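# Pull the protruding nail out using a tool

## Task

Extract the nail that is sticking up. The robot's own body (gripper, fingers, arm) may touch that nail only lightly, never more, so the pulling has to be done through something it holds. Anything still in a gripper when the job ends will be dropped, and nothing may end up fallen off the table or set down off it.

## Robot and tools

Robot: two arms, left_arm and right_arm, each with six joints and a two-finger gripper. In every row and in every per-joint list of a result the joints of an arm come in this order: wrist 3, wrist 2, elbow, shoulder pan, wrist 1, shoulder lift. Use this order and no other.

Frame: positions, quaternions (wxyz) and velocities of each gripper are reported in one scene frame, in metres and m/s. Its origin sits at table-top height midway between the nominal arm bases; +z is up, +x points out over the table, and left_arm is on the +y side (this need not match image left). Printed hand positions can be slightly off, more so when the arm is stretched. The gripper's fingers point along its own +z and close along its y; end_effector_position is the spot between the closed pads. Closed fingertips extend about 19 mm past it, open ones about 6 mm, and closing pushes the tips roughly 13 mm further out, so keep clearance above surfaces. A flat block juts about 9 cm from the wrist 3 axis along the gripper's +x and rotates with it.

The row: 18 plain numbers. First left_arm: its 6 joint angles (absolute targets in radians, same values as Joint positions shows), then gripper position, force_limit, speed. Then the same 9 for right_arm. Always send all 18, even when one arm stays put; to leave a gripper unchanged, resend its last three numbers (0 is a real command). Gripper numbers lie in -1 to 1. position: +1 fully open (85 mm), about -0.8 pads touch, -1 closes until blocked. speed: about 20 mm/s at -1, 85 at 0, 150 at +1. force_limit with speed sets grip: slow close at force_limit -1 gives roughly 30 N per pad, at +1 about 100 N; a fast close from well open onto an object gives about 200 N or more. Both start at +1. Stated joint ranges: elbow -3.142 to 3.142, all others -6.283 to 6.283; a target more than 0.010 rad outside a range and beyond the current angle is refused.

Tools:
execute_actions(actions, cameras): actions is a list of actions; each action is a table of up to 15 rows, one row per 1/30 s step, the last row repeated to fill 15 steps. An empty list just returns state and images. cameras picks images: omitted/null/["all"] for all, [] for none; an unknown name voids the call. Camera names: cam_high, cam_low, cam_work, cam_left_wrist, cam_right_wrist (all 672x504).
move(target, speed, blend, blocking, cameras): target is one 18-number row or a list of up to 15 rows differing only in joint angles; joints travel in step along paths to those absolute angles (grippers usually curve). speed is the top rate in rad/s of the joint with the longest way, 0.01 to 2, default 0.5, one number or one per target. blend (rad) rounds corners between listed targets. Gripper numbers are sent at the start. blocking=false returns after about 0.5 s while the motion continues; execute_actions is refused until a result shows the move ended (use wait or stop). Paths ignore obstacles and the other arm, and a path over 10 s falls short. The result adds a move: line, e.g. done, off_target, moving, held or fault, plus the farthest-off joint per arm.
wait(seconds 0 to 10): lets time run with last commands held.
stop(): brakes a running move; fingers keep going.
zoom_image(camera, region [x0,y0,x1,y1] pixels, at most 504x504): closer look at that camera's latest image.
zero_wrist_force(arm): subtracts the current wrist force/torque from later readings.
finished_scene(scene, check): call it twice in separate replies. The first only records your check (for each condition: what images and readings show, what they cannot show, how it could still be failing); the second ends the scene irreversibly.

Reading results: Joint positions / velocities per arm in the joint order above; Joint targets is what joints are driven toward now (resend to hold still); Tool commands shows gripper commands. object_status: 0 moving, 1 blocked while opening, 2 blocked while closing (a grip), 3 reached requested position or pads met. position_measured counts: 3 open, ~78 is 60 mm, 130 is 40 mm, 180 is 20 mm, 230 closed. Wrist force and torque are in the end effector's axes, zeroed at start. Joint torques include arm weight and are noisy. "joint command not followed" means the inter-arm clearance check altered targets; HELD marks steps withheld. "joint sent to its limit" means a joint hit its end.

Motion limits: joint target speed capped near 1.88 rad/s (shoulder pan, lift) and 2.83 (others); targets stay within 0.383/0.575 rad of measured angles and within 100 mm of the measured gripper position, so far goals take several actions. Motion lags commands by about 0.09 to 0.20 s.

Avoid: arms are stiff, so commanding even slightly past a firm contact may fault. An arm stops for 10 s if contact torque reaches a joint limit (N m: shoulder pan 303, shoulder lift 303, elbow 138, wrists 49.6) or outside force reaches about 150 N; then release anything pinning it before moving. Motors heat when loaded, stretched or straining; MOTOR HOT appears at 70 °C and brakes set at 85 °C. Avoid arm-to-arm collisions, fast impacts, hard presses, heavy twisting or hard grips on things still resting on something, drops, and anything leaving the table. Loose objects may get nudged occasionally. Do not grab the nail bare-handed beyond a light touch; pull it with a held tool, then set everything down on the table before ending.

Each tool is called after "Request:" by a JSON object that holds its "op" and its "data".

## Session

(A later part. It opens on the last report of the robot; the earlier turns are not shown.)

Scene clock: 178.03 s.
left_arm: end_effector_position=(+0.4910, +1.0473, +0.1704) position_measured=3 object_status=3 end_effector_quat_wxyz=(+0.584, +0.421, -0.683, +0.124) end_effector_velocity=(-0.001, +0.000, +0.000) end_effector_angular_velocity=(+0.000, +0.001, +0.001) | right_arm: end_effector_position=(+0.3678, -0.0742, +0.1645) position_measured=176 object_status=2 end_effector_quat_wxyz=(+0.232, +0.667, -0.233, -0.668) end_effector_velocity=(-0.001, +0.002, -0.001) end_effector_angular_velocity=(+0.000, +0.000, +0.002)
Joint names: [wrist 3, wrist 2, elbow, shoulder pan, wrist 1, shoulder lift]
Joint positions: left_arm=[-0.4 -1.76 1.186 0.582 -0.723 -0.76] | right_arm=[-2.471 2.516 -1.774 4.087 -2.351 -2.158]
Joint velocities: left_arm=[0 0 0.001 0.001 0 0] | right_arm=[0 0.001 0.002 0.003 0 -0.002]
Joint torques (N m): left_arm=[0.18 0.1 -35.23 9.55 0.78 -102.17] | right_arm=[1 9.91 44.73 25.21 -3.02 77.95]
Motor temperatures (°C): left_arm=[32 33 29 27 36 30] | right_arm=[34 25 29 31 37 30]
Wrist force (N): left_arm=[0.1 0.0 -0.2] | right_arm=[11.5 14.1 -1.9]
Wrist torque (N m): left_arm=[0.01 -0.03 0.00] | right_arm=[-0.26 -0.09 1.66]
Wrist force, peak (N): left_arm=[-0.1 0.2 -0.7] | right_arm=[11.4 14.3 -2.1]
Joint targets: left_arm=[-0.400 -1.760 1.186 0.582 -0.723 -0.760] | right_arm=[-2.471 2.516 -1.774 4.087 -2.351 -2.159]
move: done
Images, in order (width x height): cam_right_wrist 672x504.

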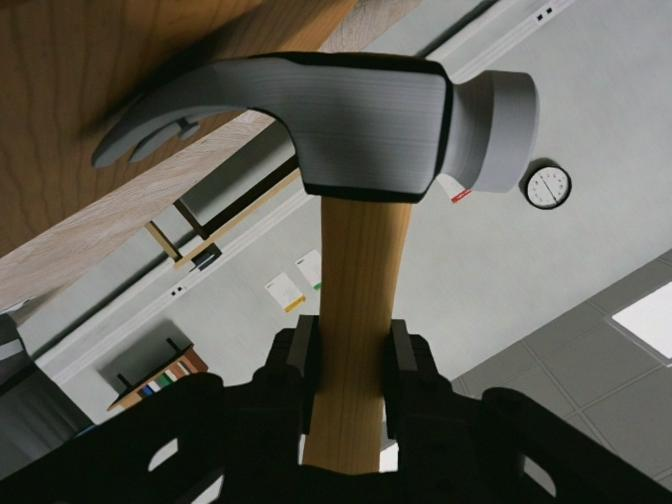

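Request:
{"op": "move", "data": {"target": [-0.4,-1.76,1.186,0.582,-0.723,-0.76,1,1,1,-2.791,2.4905,-1.8175,4.0613,-2.3296,-2.1361,-1,1,-0.8], "speed": 0.08, "cameras": ["cam_right_wrist"]}}

Request:
{"op": "zoom_image", "data": {"camera": "cam_right_wrist", "region": [0, 50, 240, 300]}}

Scene clock: 183.03 s.
left_arm: end_effector_position=(+0.4910, +1.0473, +0.1704) position_measured=3 object_status=3 end_effector_quat_wxyz=(+0.584, +0.421, -0.683, +0.124) end_effector_velocity=(+0.000, -0.001, +0.000) end_effector_angular_velocity=(+0.000, +0.000, -0.001) | right_arm: end_effector_position=(+0.3681, -0.1050, +0.1635) position_measured=176 object_status=2 end_effector_quat_wxyz=(+0.123, +0.696, -0.124, -0.696) end_effector_velocity=(+0.000, +0.000, +0.000) end_effector_angular_velocity=(+0.002, -0.001, +0.000)
Joint names: [wrist 3, wrist 2, elbow, shoulder pan, wrist 1, shoulder lift]
Joint positions: left_arm=[-0.4 -1.76 1.186 0.582 -0.723 -0.76] | right_arm=[-2.791 2.491 -1.817 4.061 -2.33 -2.136]
Joint velocities: left_arm=[0.001 0 0 -0.001 0 0] | right_arm=[-0.001 0 0 0 0 0.001]
Joint torques (N m): left_arm=[-0.28 0.51 -35.74 6.6 0.16 -106.16] | right_arm=[-3.51 -3.31 26.66 -18.15 -2.61 111.8]
Motor temperatures (°C): left_arm=[32 33 29 27 36 30] | right_arm=[34 25 29 31 37 30]
Wrist force (N): left_arm=[0.2 0.0 -0.4] | right_arm=[19.6 -8.0 -0.8]
Wrist torque (N m): left_arm=[-0.01 -0.05 0.00] | right_arm=[-0.07 -0.04 0.50]
Wrist force, peak (N): left_arm=[0.4 0.0 -0.6] | right_arm=[-10.6 26.4 -0.6]
Joint targets: left_arm=[-0.400 -1.760 1.186 0.582 -0.723 -0.760] | right_arm=[-2.791 2.490 -1.817 4.061 -2.330 -2.136]
move: done
Images, in order (width x height): cam_right_wrist 672x504.

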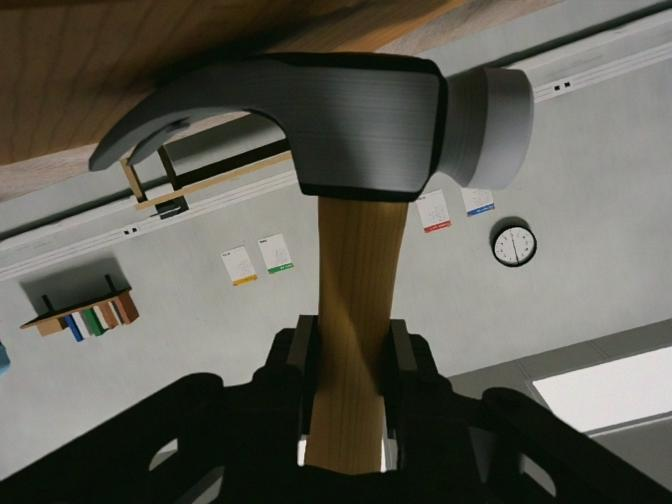

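Scaled by 2.016 from the camera's 672x504 image, which has a finer 960x720 frame.

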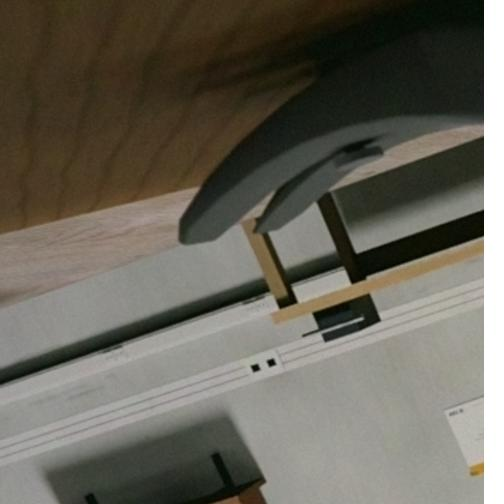

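Request:
{"op": "move", "data": {"target": [-0.4,-1.76,1.186,0.582,-0.723,-0.76,1,1,1,-2.896,2.4843,-1.8273,4.0551,-2.3252,-2.1308,-1,1,-0.8], "speed": 0.05, "cameras": []}}

Request:
{"op": "move", "data": {"target": [-0.4,-1.76,1.186,0.582,-0.723,-0.76,1,1,1,-2.95,2.4812,-1.8322,4.0520,-2.3232,-2.1281,-1,1,-0.8], "speed": 0.05, "cameras": ["cam_right_wrist"]}}

Request:
{"op": "zoom_image", "data": {"camera": "cam_right_wrist", "region": [0, 50, 240, 300]}}

Scene clock: 185.83 s.
left_arm: end_effector_position=(+0.4910, +1.0473, +0.1704) position_measured=3 object_status=3 end_effector_quat_wxyz=(+0.584, +0.421, -0.683, +0.124) end_effector_velocity=(+0.000, +0.000, -0.001) end_effector_angular_velocity=(-0.001, +0.001, +0.000) | right_arm: end_effector_position=(+0.3681, -0.1123, +0.1634) position_measured=176 object_status=2 end_effector_quat_wxyz=(+0.086, +0.702, -0.087, -0.702) end_effector_velocity=(+0.000, +0.000, +0.000) end_effector_angular_velocity=(+0.001, +0.000, +0.000)
Joint names: [wrist 3, wrist 2, elbow, shoulder pan, wrist 1, shoulder lift]
Joint positions: left_arm=[-0.4 -1.76 1.186 0.582 -0.723 -0.76] | right_arm=[-2.896 2.484 -1.827 4.055 -2.325 -2.131]
Joint velocities: left_arm=[0 0 -0.001 0 0 0.002] | right_arm=[-0.001 0 0 0 0 0]
Joint torques (N m): left_arm=[-0.29 -0.14 -34.04 7.89 0.54 -103.61] | right_arm=[-4.04 -5.48 31.91 -21.27 -10.2 135.56]
Motor temperatures (°C): left_arm=[32 33 29 27 36 30] | right_arm=[34 25 29 31 37 30]
Wrist force (N): left_arm=[0.2 0.2 -0.5] | right_arm=[56.6 -22.9 -1.5]
Wrist torque (N m): left_arm=[0.03 -0.05 0.00] | right_arm=[0.09 0.43 1.41]
Wrist force, peak (N): left_arm=[0.0 0.3 -0.7] | right_arm=[56.6 -22.9 -1.5]
Joint targets: left_arm=[-0.400 -1.760 1.186 0.582 -0.723 -0.760] | right_arm=[-2.896 2.484 -1.827 4.055 -2.325 -2.131]
move: done
No camera images: "cameras" was empty.

Scene clock: 187.23 s.
left_arm: end_effector_position=(+0.4910, +1.0473, +0.1704) position_measured=3 object_status=3 end_effector_quat_wxyz=(+0.584, +0.421, -0.683, +0.124) end_effector_velocity=(+0.000, +0.000, +0.000) end_effector_angular_velocity=(+0.000, +0.000, +0.000) | right_arm: end_effector_position=(+0.3681, -0.1159, +0.1635) position_measured=176 object_status=2 end_effector_quat_wxyz=(+0.067, +0.704, -0.068, -0.704) end_effector_velocity=(+0.000, +0.000, +0.000) end_effector_angular_velocity=(+0.001, +0.001, +0.001)
Joint names: [wrist 3, wrist 2, elbow, shoulder pan, wrist 1, shoulder lift]
Joint positions: left_arm=[-0.4 -1.76 1.186 0.582 -0.723 -0.76] | right_arm=[-2.95 2.481 -1.832 4.052 -2.323 -2.128]
Joint velocities: left_arm=[0 -0.001 0 0 0 0] | right_arm=[-0.002 0 0 0 0 -0.001]
Joint torques (N m): left_arm=[-0.15 0.07 -35.89 8.11 0.67 -103.42] | right_arm=[-4.57 -6.7 31.52 -20.31 -11.19 137.13]
Motor temperatures (°C): left_arm=[32 33 29 27 36 30] | right_arm=[34 25 29 31 37 30]
Wrist force (N): left_arm=[0.1 0.3 -0.5] | right_arm=[61.6 -22.8 -2.8]
Wrist torque (N m): left_arm=[0.05 -0.03 0.00] | right_arm=[0.20 0.42 1.59]
Wrist force, peak (N): left_arm=[0.0 0.1 -0.7] | right_arm=[61.6 -22.8 -2.8]
Joint targets: left_arm=[-0.400 -1.760 1.186 0.582 -0.723 -0.760] | right_arm=[-2.950 2.481 -1.832 4.052 -2.323 -2.128]
move: done
Images, in order (width x height): cam_right_wrist 672x504.

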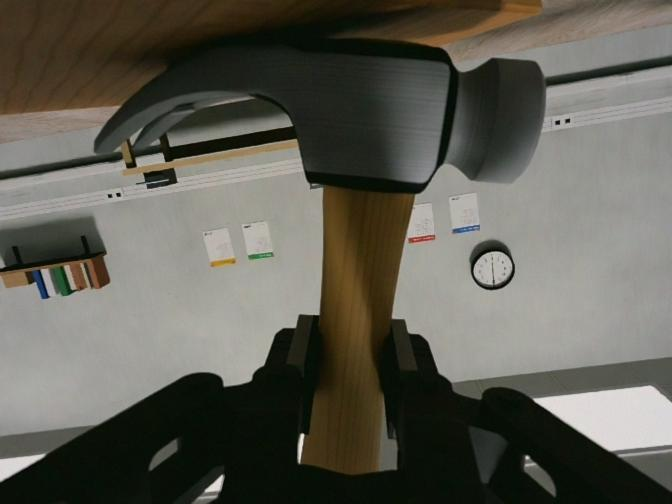

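Scaled by 2.016 from the camera's 672x504 image, which has a finer 960x720 frame.

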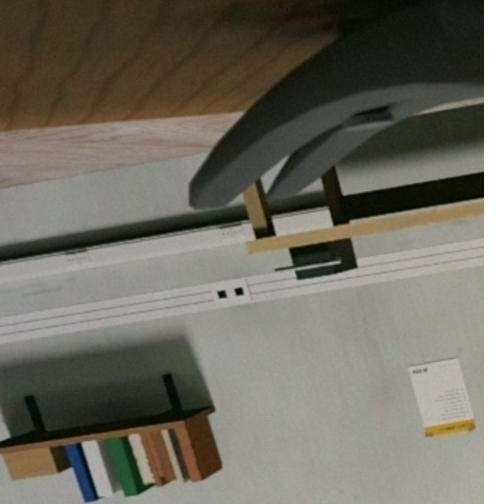

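Request:
{"op": "move", "data": {"target": [-0.4,-1.76,1.186,0.582,-0.723,-0.76,1,1,1,-2.97,2.4805,-1.8329,4.0513,-2.3245,-2.1260,-1,1,-0.8], "speed": 0.01, "cameras": []}}

Scene clock: 189.73 s.
left_arm: end_effector_position=(+0.4910, +1.0473, +0.1704) position_measured=3 object_status=3 end_effector_quat_wxyz=(+0.584, +0.421, -0.683, +0.124) end_effector_velocity=(+0.000, -0.001, +0.000) end_effector_angular_velocity=(-0.001, +0.001, +0.001) | right_arm: end_effector_position=(+0.3681, -0.1167, +0.1647) position_measured=176 object_status=2 end_effector_quat_wxyz=(+0.060, +0.704, -0.061, -0.705) end_effector_velocity=(-0.001, +0.000, +0.000) end_effector_angular_velocity=(+0.000, +0.000, +0.001)
Joint names: [wrist 3, wrist 2, elbow, shoulder pan, wrist 1, shoulder lift]
Joint positions: left_arm=[-0.4 -1.76 1.186 0.582 -0.723 -0.76] | right_arm=[-2.97 2.48 -1.833 4.051 -2.325 -2.126]
Joint velocities: left_arm=[0 -0.001 0.001 0 0 0] | right_arm=[-0.001 0 0 0.001 0 0]
Joint torques (N m): left_arm=[-0.13 0.3 -35.2 8.91 0.53 -103.43] | right_arm=[-4.33 -5.79 32.3 -19.15 -18.31 136.51]
Motor temperatures (°C): left_arm=[32 33 29 27 36 30] | right_arm=[34 25 29 31 37 30]
Wrist force (N): left_arm=[0.0 0.4 -0.2] | right_arm=[61.9 -20.0 -3.1]
Wrist torque (N m): left_arm=[0.07 -0.02 -0.01] | right_arm=[0.27 0.56 1.77]
Wrist force, peak (N): left_arm=[-0.1 0.5 -0.5] | right_arm=[65.7 -21.9 -3.5]
Joint targets: left_arm=[-0.400 -1.760 1.186 0.582 -0.723 -0.760] | right_arm=[-2.970 2.481 -1.833 4.051 -2.325 -2.126]
move: done
No camera images: "cameras" was empty.

Request:
{"op": "move", "data": {"target": [-0.4,-1.76,1.186,0.582,-0.723,-0.76,1,1,1,-3.03,2.4765,-1.8403,4.0473,-2.3162,-2.1277,-1,1,-0.8], "speed": 0.04, "cameras": ["cam_right_wrist"]}}

Request:
{"op": "zoom_image", "data": {"camera": "cam_right_wrist", "region": [0, 30, 240, 280]}}

Scene clock: 191.90 s.
left_arm: end_effector_position=(+0.4910, +1.0473, +0.1704) position_measured=3 object_status=3 end_effector_quat_wxyz=(+0.584, +0.421, -0.683, +0.124) end_effector_velocity=(+0.000, +0.000, +0.001) end_effector_angular_velocity=(+0.001, -0.002, +0.000) | right_arm: end_effector_position=(+0.3681, -0.1214, +0.1608) position_measured=176 object_status=2 end_effector_quat_wxyz=(+0.039, +0.706, -0.040, -0.706) end_effector_velocity=(+0.000, +0.000, +0.000) end_effector_angular_velocity=(+0.003, -0.001, +0.000)
Joint names: [wrist 3, wrist 2, elbow, shoulder pan, wrist 1, shoulder lift]
Joint positions: left_arm=[-0.4 -1.76 1.186 0.582 -0.723 -0.76] | right_arm=[-3.03 2.477 -1.84 4.047 -2.316 -2.128]
Joint velocities: left_arm=[0 0 -0.001 0 0 -0.001] | right_arm=[-0.002 0 0 0 0 0.001]
Joint torques (N m): left_arm=[0.05 0.46 -35.63 12.49 0.18 -103.41] | right_arm=[-5.16 -16.53 -6.72 -26.02 5.44 51.38]
Motor temperatures (°C): left_arm=[32 33 29 27 35 30] | right_arm=[34 25 29 31 37 30]
Wrist force (N): left_arm=[0.1 0.1 -0.1] | right_arm=[-44.9 -37.7 -12.6]
Wrist torque (N m): left_arm=[0.02 -0.03 0.00] | right_arm=[0.47 -0.73 2.38]
Wrist force, peak (N): left_arm=[0.3 0.4 -0.6] | right_arm=[63.5 -20.5 -3.4]
Joint targets: left_arm=[-0.400 -1.760 1.186 0.582 -0.723 -0.760] | right_arm=[-3.030 2.476 -1.840 4.047 -2.316 -2.128]
move: done
Images, in order (width x height): cam_right_wrist 672x504.

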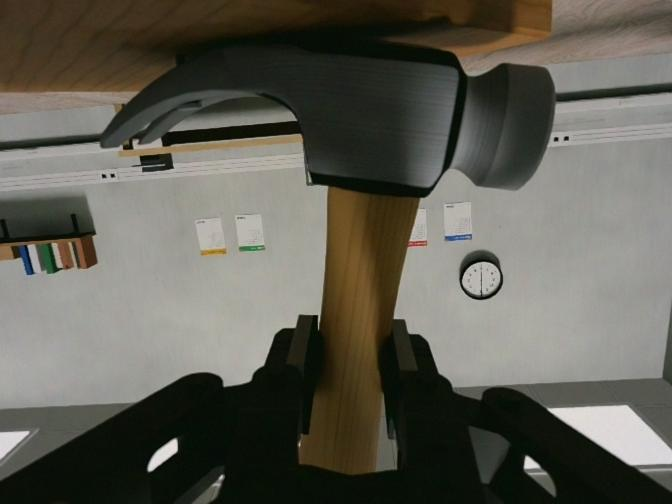

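Scaled by 2.016 from the camera's 672x504 image, which has a finer 960x720 frame.

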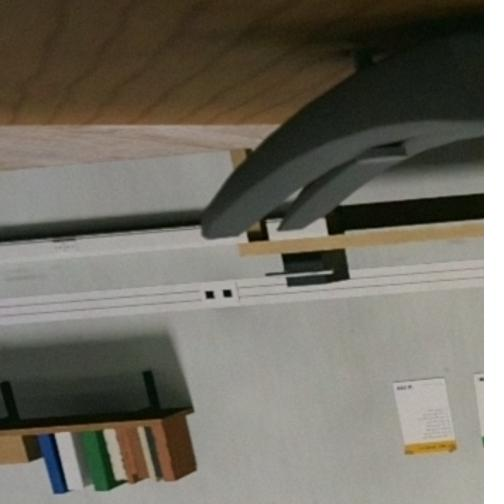

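Request:
{"op": "move", "data": {"target": [-0.4,-1.76,1.186,0.582,-0.723,-0.76,1,1,1,-3.12,2.4717,-1.8488,4.0425,-2.3124,-2.1230,-1,1,-0.8], "speed": 0.05, "cameras": ["cam_right_wrist","cam_high"]}}

Request:
{"op": "zoom_image", "data": {"camera": "cam_right_wrist", "region": [0, 50, 240, 300]}}

Request:
{"op": "zoom_image", "data": {"camera": "cam_high", "region": [205, 165, 255, 209]}}

Scene clock: 195.83 s.
left_arm: end_effector_position=(+0.4910, +1.0473, +0.1704) position_measured=3 object_status=3 end_effector_quat_wxyz=(+0.584, +0.421, -0.683, +0.124) end_effector_velocity=(+0.000, +0.000, +0.001) end_effector_angular_velocity=(+0.001, -0.002, +0.001) | right_arm: end_effector_position=(+0.3677, -0.1273, +0.1608) position_measured=176 object_status=2 end_effector_quat_wxyz=(+0.007, +0.707, -0.009, -0.707) end_effector_velocity=(+0.001, +0.000, -0.001) end_effector_angular_velocity=(+0.002, +0.000, -0.001)
Joint names: [wrist 3, wrist 2, elbow, shoulder pan, wrist 1, shoulder lift]
Joint positions: left_arm=[-0.4 -1.76 1.186 0.582 -0.723 -0.76] | right_arm=[-3.12 2.472 -1.849 4.043 -2.312 -2.123]
Joint velocities: left_arm=[0 0 -0.001 0.001 0 -0.001] | right_arm=[-0.001 0 0 -0.001 0.002 -0.001]
Joint torques (N m): left_arm=[-0.14 0.01 -34.67 8.69 0.2 -100.8] | right_arm=[-6.58 -15.84 8.49 -27.64 -5.68 114.11]
Motor temperatures (°C): left_arm=[32 33 29 27 35 30] | right_arm=[34 25 29 31 37 30]
Wrist force (N): left_arm=[-0.1 0.1 -0.4] | right_arm=[23.2 -42.4 -10.1]
Wrist torque (N m): left_arm=[0.02 0.00 -0.01] | right_arm=[0.60 0.14 3.69]
Wrist force, peak (N): left_arm=[0.1 0.3 -0.6] | right_arm=[-45.9 -38.6 -12.7]
Joint targets: left_arm=[-0.400 -1.760 1.186 0.582 -0.723 -0.760] | right_arm=[-3.120 2.472 -1.849 4.043 -2.312 -2.123]
move: done
Images, in order (width x height): cam_high 672x504, cam_right_wrist 672x504.

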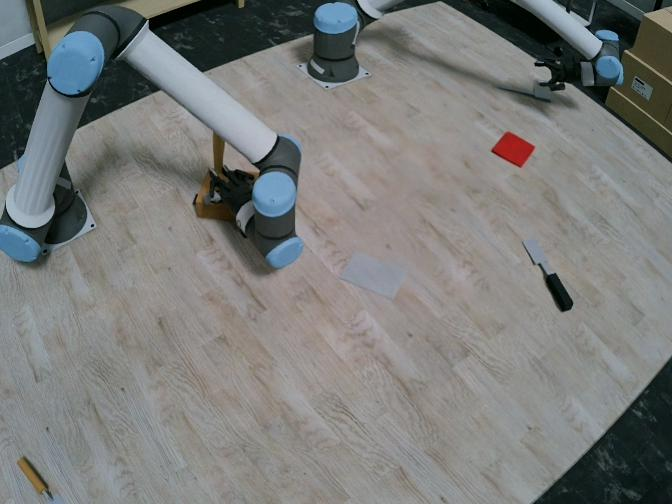

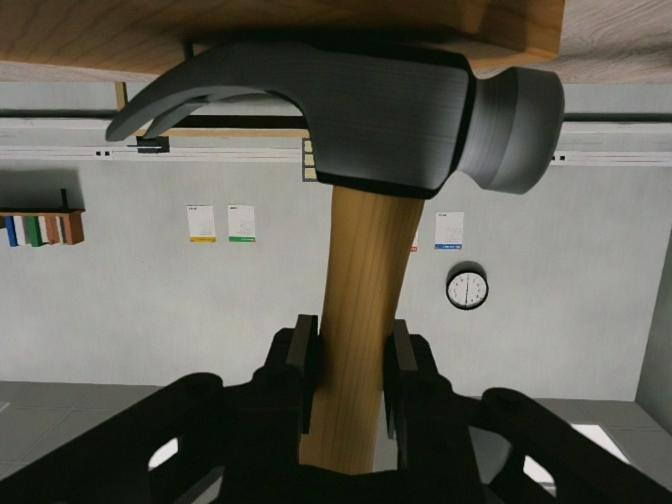

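Scaled by 2.016 from the camera's 672x504 image, which has a finer 960x720 frame.

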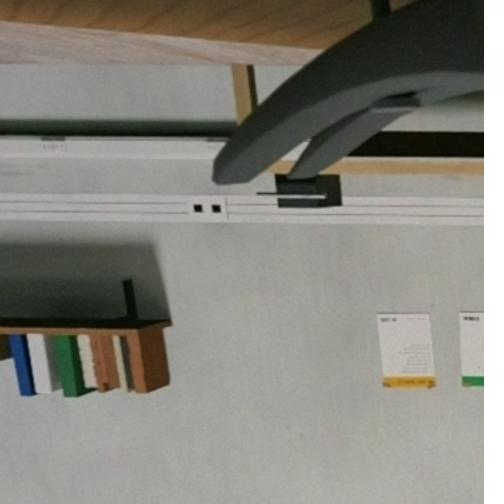

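Scaled by 10.080 from the camera's 672x504 image, which has a finer 960x720 frame.

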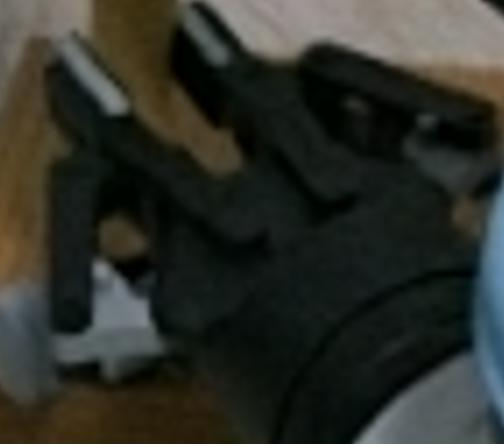

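Request:
{"op": "move", "data": {"target": [-0.4,-1.76,1.186,0.582,-0.723,-0.76,1,1,1,-3.21,2.4667,-1.8583,4.0375,-2.3055,-2.1200,-1,1,-0.8], "speed": 0.05, "cameras": ["cam_right_wrist"]}}

Request:
{"op": "zoom_image", "data": {"camera": "cam_right_wrist", "region": [0, 0, 300, 250]}}

Scene clock: 198.17 s.
left_arm: end_effector_position=(+0.4910, +1.0473, +0.1704) position_measured=3 object_status=3 end_effector_quat_wxyz=(+0.584, +0.421, -0.683, +0.124) end_effector_velocity=(+0.000, +0.000, +0.001) end_effector_angular_velocity=(+0.000, -0.001, +0.001) | right_arm: end_effector_position=(+0.3672, -0.1335, +0.1592) position_measured=176 object_status=2 end_effector_quat_wxyz=(-0.025, +0.707, +0.023, -0.707) end_effector_velocity=(+0.000, -0.001, +0.000) end_effector_angular_velocity=(+0.000, +0.001, -0.001)
Joint names: [wrist 3, wrist 2, elbow, shoulder pan, wrist 1, shoulder lift]
Joint positions: left_arm=[-0.4 -1.76 1.186 0.582 -0.723 -0.76] | right_arm=[-3.21 2.467 -1.858 4.037 -2.306 -2.12]
Joint velocities: left_arm=[0 -0.001 0 0 0 -0.001] | right_arm=[-0.001 0 0 -0.001 -0.001 0]
Joint torques (N m): left_arm=[-0.15 -0.22 -34.48 7.04 -0.11 -101.72] | right_arm=[-6.49 -14.1 3.09 -29.44 6.24 81.32]
Motor temperatures (°C): left_arm=[32 33 29 27 35 30] | right_arm=[34 25 29 31 37 30]
Wrist force (N): left_arm=[0.0 0.1 -0.6] | right_arm=[-28.3 -38.2 -0.1]
Wrist torque (N m): left_arm=[0.03 -0.01 0.00] | right_arm=[0.46 -0.32 3.88]
Wrist force, peak (N): left_arm=[0.2 0.3 -0.7] | right_arm=[23.4 -43.4 -10.1]
Joint targets: left_arm=[-0.400 -1.760 1.186 0.582 -0.723 -0.760] | right_arm=[-3.210 2.467 -1.858 4.037 -2.305 -2.120]
move: done
Images, in order (width x height): cam_right_wrist 672x504.

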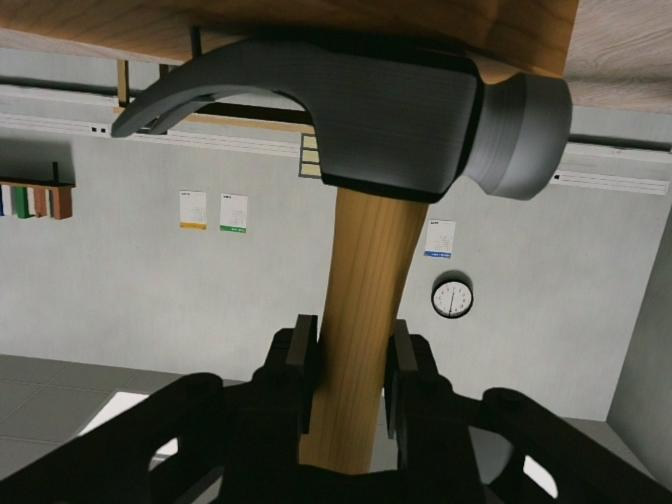

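Scaled by 1.680 from the camera's 672x504 image, which has a finer 960x720 frame.

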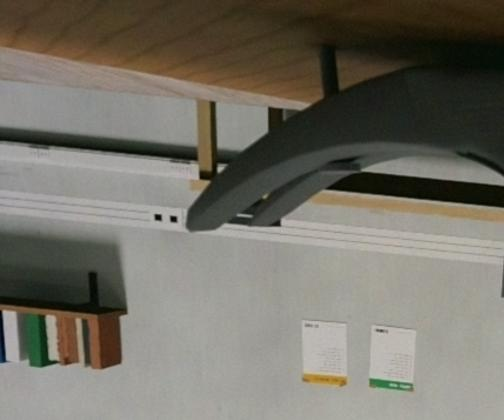

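Prying is progressing; continuing.

Request:
{"op": "move", "data": {"target": [-0.4,-1.76,1.186,0.582,-0.723,-0.76,1,1,1,-3.30,2.4615,-1.8674,4.0323,-2.3014,-2.1150,-1,1,-0.8], "speed": 0.05, "cameras": ["cam_right_wrist"]}}

Request:
{"op": "zoom_image", "data": {"camera": "cam_right_wrist", "region": [0, 0, 300, 250]}}

Scene clock: 200.57 s.
left_arm: end_effector_position=(+0.4910, +1.0473, +0.1704) position_measured=3 object_status=3 end_effector_quat_wxyz=(+0.584, +0.421, -0.683, +0.124) end_effector_velocity=(+0.001, -0.001, +0.000) end_effector_angular_velocity=(+0.000, +0.000, +0.000) | right_arm: end_effector_position=(+0.3668, -0.1399, +0.1592) position_measured=176 object_status=2 end_effector_quat_wxyz=(-0.057, +0.705, +0.055, -0.705) end_effector_velocity=(+0.000, +0.000, -0.001) end_effector_angular_velocity=(+0.000, +0.000, -0.001)
Joint names: [wrist 3, wrist 2, elbow, shoulder pan, wrist 1, shoulder lift]
Joint positions: left_arm=[-0.4 -1.76 1.186 0.582 -0.723 -0.76] | right_arm=[-3.3 2.461 -1.867 4.032 -2.301 -2.115]
Joint velocities: left_arm=[0 -0.001 0 -0.001 0 0] | right_arm=[0 0 0 -0.001 0.001 -0.001]
Joint torques (N m): left_arm=[0.22 0.37 -35.19 7.76 -0.31 -103.58] | right_arm=[-3.02 2.22 27.2 -11.85 0.88 90.05]
Motor temperatures (°C): left_arm=[32 33 29 27 35 30] | right_arm=[34 25 29 31 37 30]
Wrist force (N): left_arm=[0.0 0.2 -0.3] | right_arm=[-1.9 2.3 -0.5]
Wrist torque (N m): left_arm=[0.03 -0.01 0.00] | right_arm=[0.07 -0.31 0.17]
Wrist force, peak (N): left_arm=[0.4 0.3 -0.5] | right_arm=[-29.2 -38.9 0.2]
Joint targets: left_arm=[-0.400 -1.760 1.186 0.582 -0.723 -0.760] | right_arm=[-3.300 2.462 -1.867 4.032 -2.301 -2.115]
move: done
Images, in order (width x height): cam_right_wrist 672x504.

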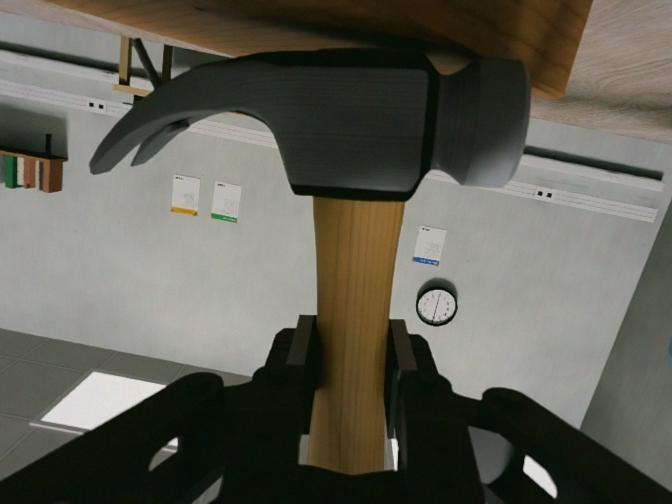

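Scaled by 1.680 from the camera's 672x504 image, which has a finer 960x720 frame.

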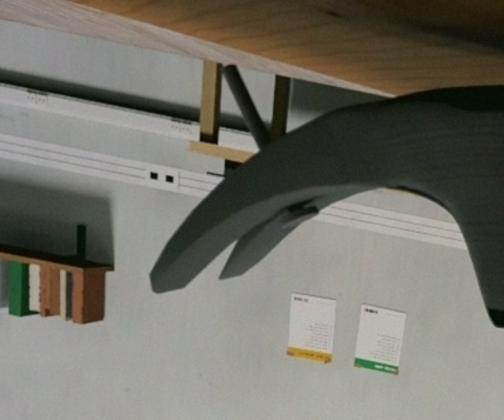

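Request:
{"op": "move", "data": {"target": [-0.4,-1.76,1.186,0.582,-0.723,-0.76,1,1,1,-3.30,2.4615,-1.8620,4.0323,-2.3318,-2.0900,-1,1,-0.8], "speed": 0.05}}

Request:
{"op": "zoom_image", "data": {"camera": "cam_right_wrist", "region": [0, 0, 300, 250]}}

Request:
{"op": "zoom_image", "data": {"camera": "cam_high", "region": [180, 155, 260, 225]}}

Scene clock: 201.87 s.
left_arm: end_effector_position=(+0.4910, +1.0473, +0.1704) position_measured=3 object_status=3 end_effector_quat_wxyz=(+0.584, +0.421, -0.683, +0.124) end_effector_velocity=(+0.000, +0.000, +0.000) end_effector_angular_velocity=(+0.000, +0.000, +0.000) | right_arm: end_effector_position=(+0.3665, -0.1403, +0.1787) position_measured=176 object_status=2 end_effector_quat_wxyz=(-0.056, +0.705, +0.055, -0.705) end_effector_velocity=(-0.001, +0.001, +0.001) end_effector_angular_velocity=(+0.001, -0.001, +0.003)
Joint names: [wrist 3, wrist 2, elbow, shoulder pan, wrist 1, shoulder lift]
Joint positions: left_arm=[-0.4 -1.76 1.186 0.582 -0.723 -0.76] | right_arm=[-3.3 2.461 -1.862 4.032 -2.332 -2.09]
Joint velocities: left_arm=[0 0 0.001 0 0 -0.001] | right_arm=[0 0 0 0.003 -0.001 0.002]
Joint torques (N m): left_arm=[0.31 0 -34.95 6.69 -0.25 -101.98] | right_arm=[2.58 3.57 34.79 -15.2 -6.75 96.51]
Motor temperatures (°C): left_arm=[32 33 29 27 35 30] | right_arm=[34 25 29 31 37 30]
Wrist force (N): left_arm=[0.1 -0.1 -0.3] | right_arm=[0.0 2.1 -0.5]
Wrist torque (N m): left_arm=[-0.02 -0.02 0.00] | right_arm=[0.00 -0.17 0.14]
Wrist force, peak (N): left_arm=[0.0 0.3 -0.7] | right_arm=[-2.5 2.0 -0.8]
Joint targets: left_arm=[-0.400 -1.760 1.186 0.582 -0.723 -0.760] | right_arm=[-3.300 2.462 -1.862 4.032 -2.332 -2.090]
move: done

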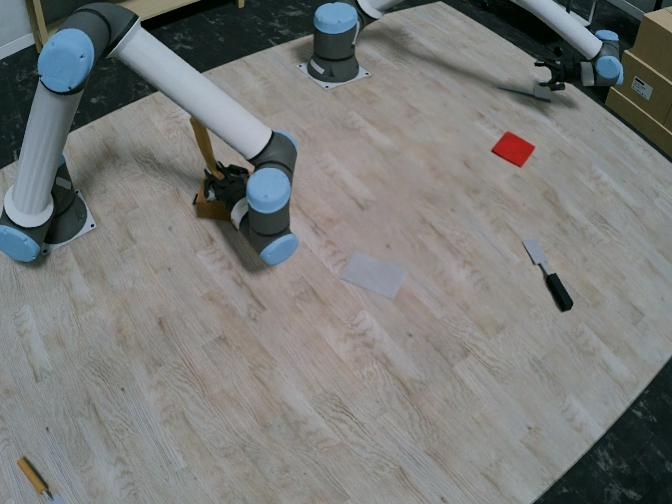

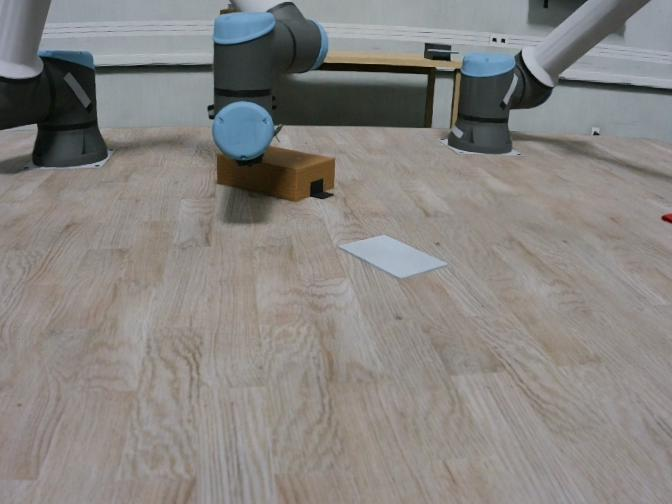

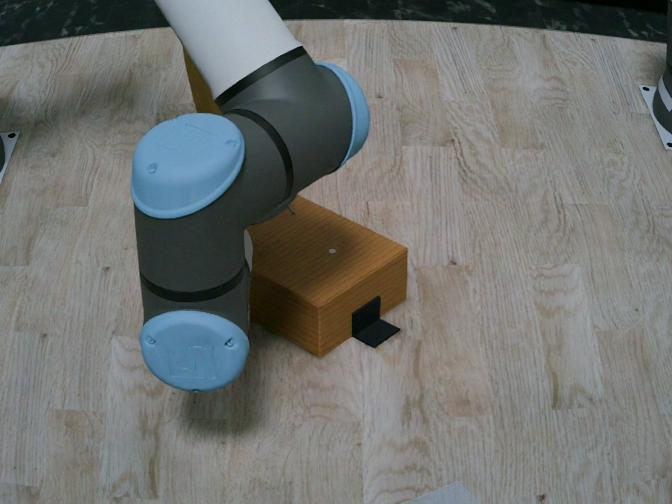

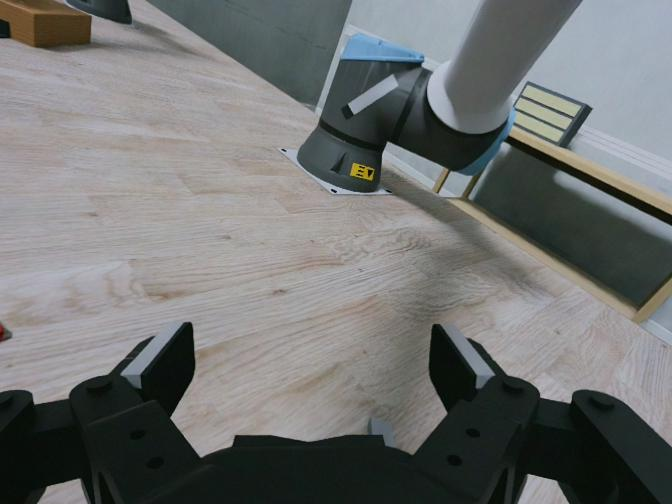

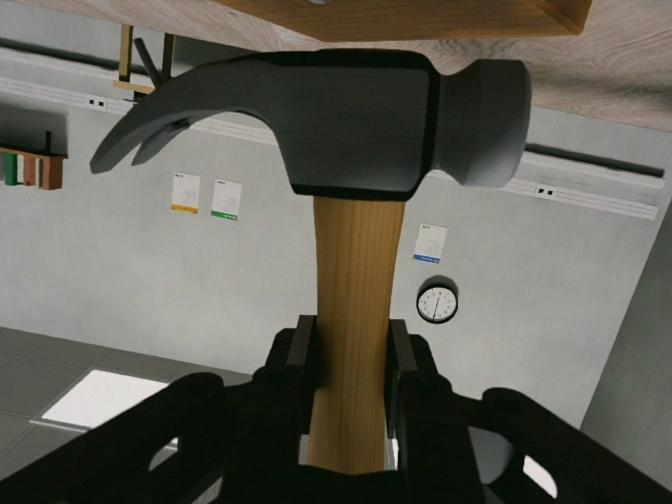

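Scaled by 1.680 from the camera's 672x504 image, which has a finer 960x720 frame.

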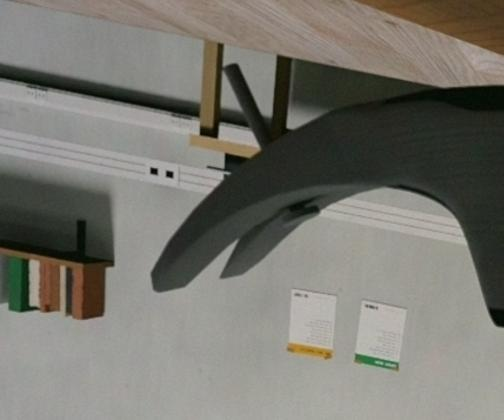

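Scaled by 6.300 from the camera's 672x504 image, which has a finer 960x720 frame.

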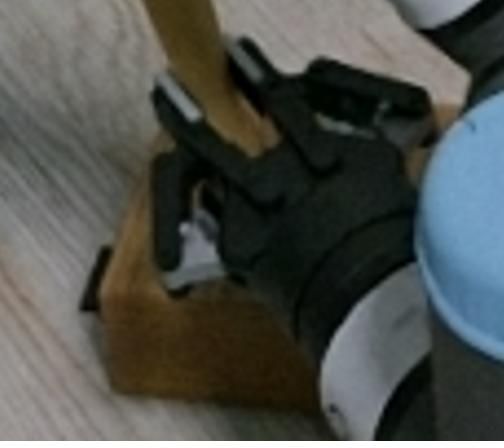

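Request:
{"op": "move", "data": {"target": [[-0.4,-1.76,1.186,0.582,-0.723,-0.76,1,1,1,-3.2,2.4615,-1.8270,4.0323,-2.4818,-1.9650,-1,1,-0.8],[-0.4,-1.76,1.186,0.582,-0.723,-0.76,1,1,1,-1.4,1.571,-1.204,4.70,-1.424,-2.084,-1,1,-0.8]], "speed": [0.3,0.5], "blend": 0.1}}

Request:
{"op": "zoom_image", "data": {"camera": "cam_high", "region": [180, 155, 260, 225]}}

Scene clock: 207.43 s.
left_arm: end_effector_position=(+0.4910, +1.0473, +0.1704) position_measured=3 object_status=3 end_effector_quat_wxyz=(+0.584, +0.421, -0.683, +0.124) end_effector_velocity=(+0.000, +0.000, +0.000) end_effector_angular_velocity=(+0.000, +0.001, -0.001) | right_arm: end_effector_position=(+0.2635, +0.4108, +0.3472) position_measured=231 object_status=0 end_effector_quat_wxyz=(+0.000, +0.996, -0.092, +0.000) end_effector_velocity=(+0.000, +0.000, -0.001) end_effector_angular_velocity=(-0.001, +0.000, +0.000)
Joint names: [wrist 3, wrist 2, elbow, shoulder pan, wrist 1, shoulder lift]
Joint positions: left_arm=[-0.4 -1.76 1.186 0.582 -0.723 -0.76] | right_arm=[-1.4 1.571 -1.204 4.7 -1.424 -2.084]
Joint velocities: left_arm=[0 0 0.001 0 0 0] | right_arm=[0 0 0 0 0 -0.001]
Joint torques (N m): left_arm=[0.37 0.3 -34.65 8.9 -0.34 -101.32] | right_arm=[3.08 -2.81 52.62 21.23 8.36 85]
Motor temperatures (°C): left_arm=[32 33 29 27 35 30] | right_arm=[34 25 29 31 37 30]
Wrist force (N): left_arm=[0.1 0.2 -0.4] | right_arm=[-2.2 0.9 -1.7]
Wrist torque (N m): left_arm=[0.03 -0.01 0.00] | right_arm=[-0.30 0.01 0.19]
Wrist force, peak (N): left_arm=[0.4 0.1 -0.7] | right_arm=[-4.0 0.4 -3.2]
Joint targets: left_arm=[-0.400 -1.760 1.186 0.582 -0.723 -0.760] | right_arm=[-1.400 1.571 -1.204 4.700 -1.424 -2.084]
move: done; blend cut to 0.075 rad at target 1

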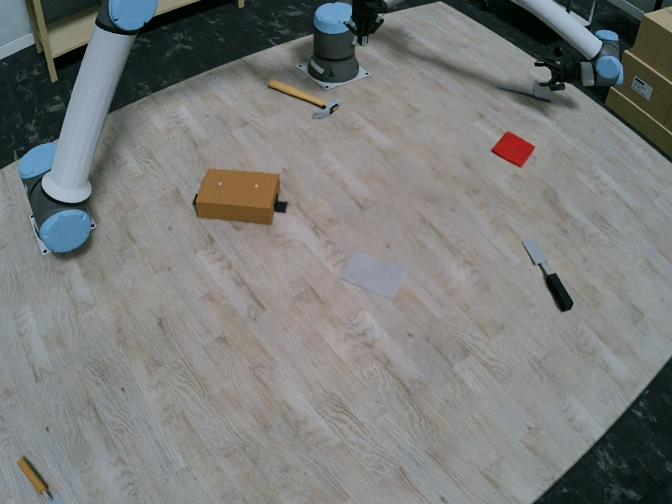

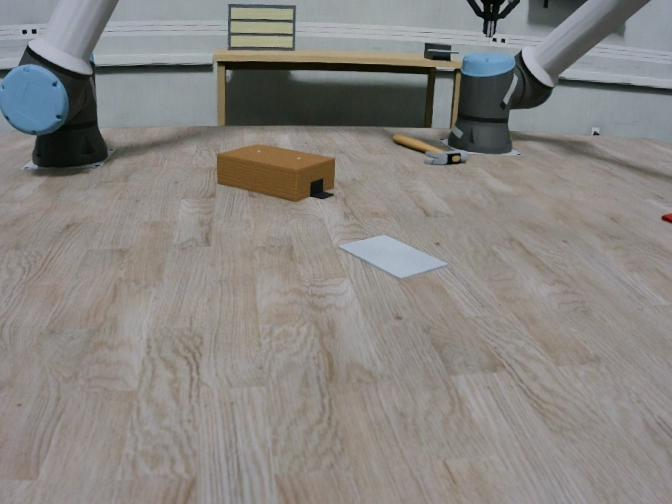

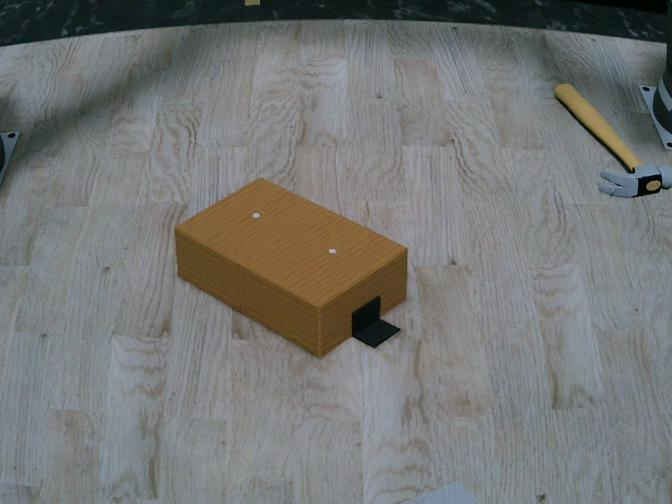

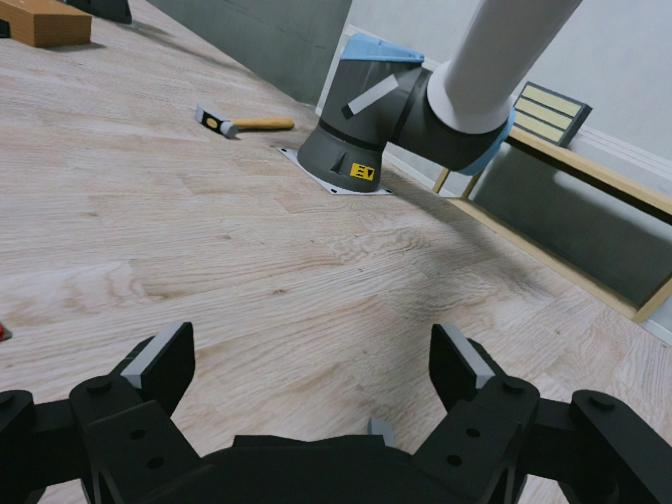

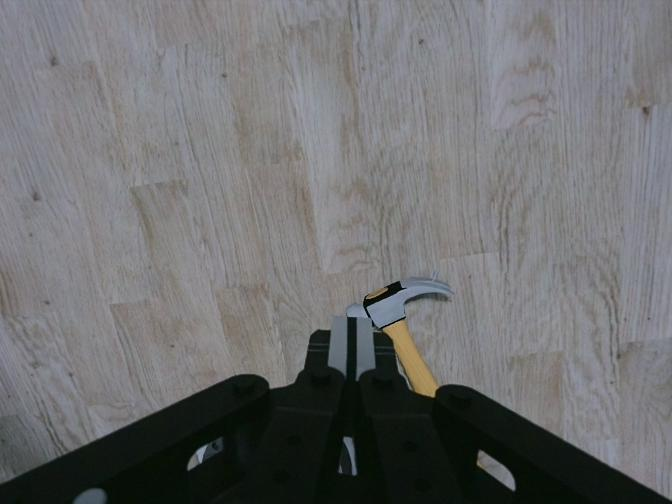

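Scaled by 6.300 from the camera's 672x504 image, which has a finer 960x720 frame.

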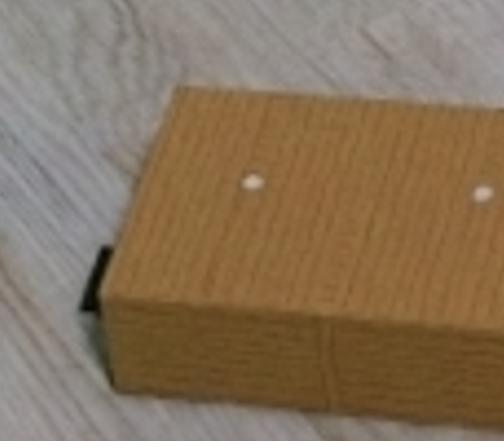

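Request:
{"op": "zoom_image", "data": {"camera": "cam_right_wrist", "region": [320, 240, 480, 360]}}

Request:
{"op": "zoom_image", "data": {"camera": "cam_work", "region": [560, 80, 672, 210]}}

Request:
{"op": "finished_scene", "data": {"scene": 1, "check": "Nail came out: it was seen hanging in the claw when raised, block shows only two flush nails. Hammer slipped from grip but lies on the table. Verifying that the nail lies in the claw on the table with the zooms."}}

Scaled by 3.150 from the camera's 672x504 image, which has a finer 960x720 frame.

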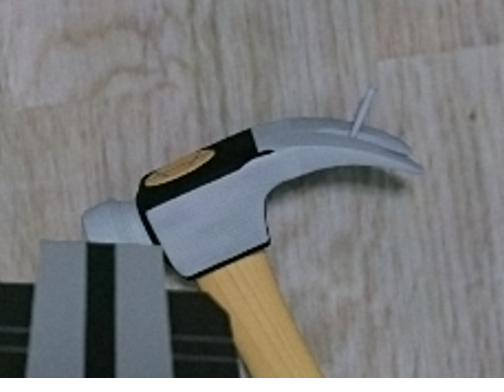

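Scaled by 3.877 from the camera's 672x504 image, which has a finer 960x720 frame.

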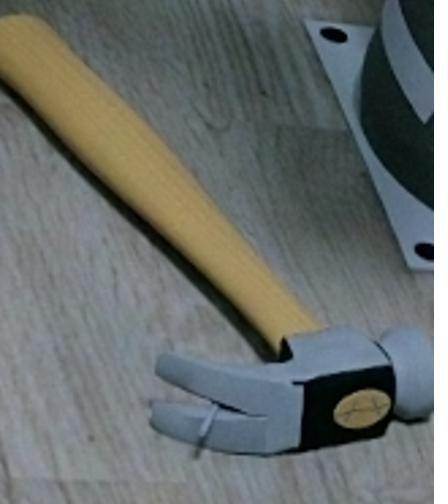

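This call ended nothing. Check each condition that your pictures could not show: look closer or test it, and mend what is not met. Then call finished_scene again.

Request:
{"op": "finished_scene", "data": {"scene": 1, "check": "The nail is wedged in the claws of the hammer lying on the table; the block has only flush nails; robot holds nothing."}}

The scene is finished: the task was done.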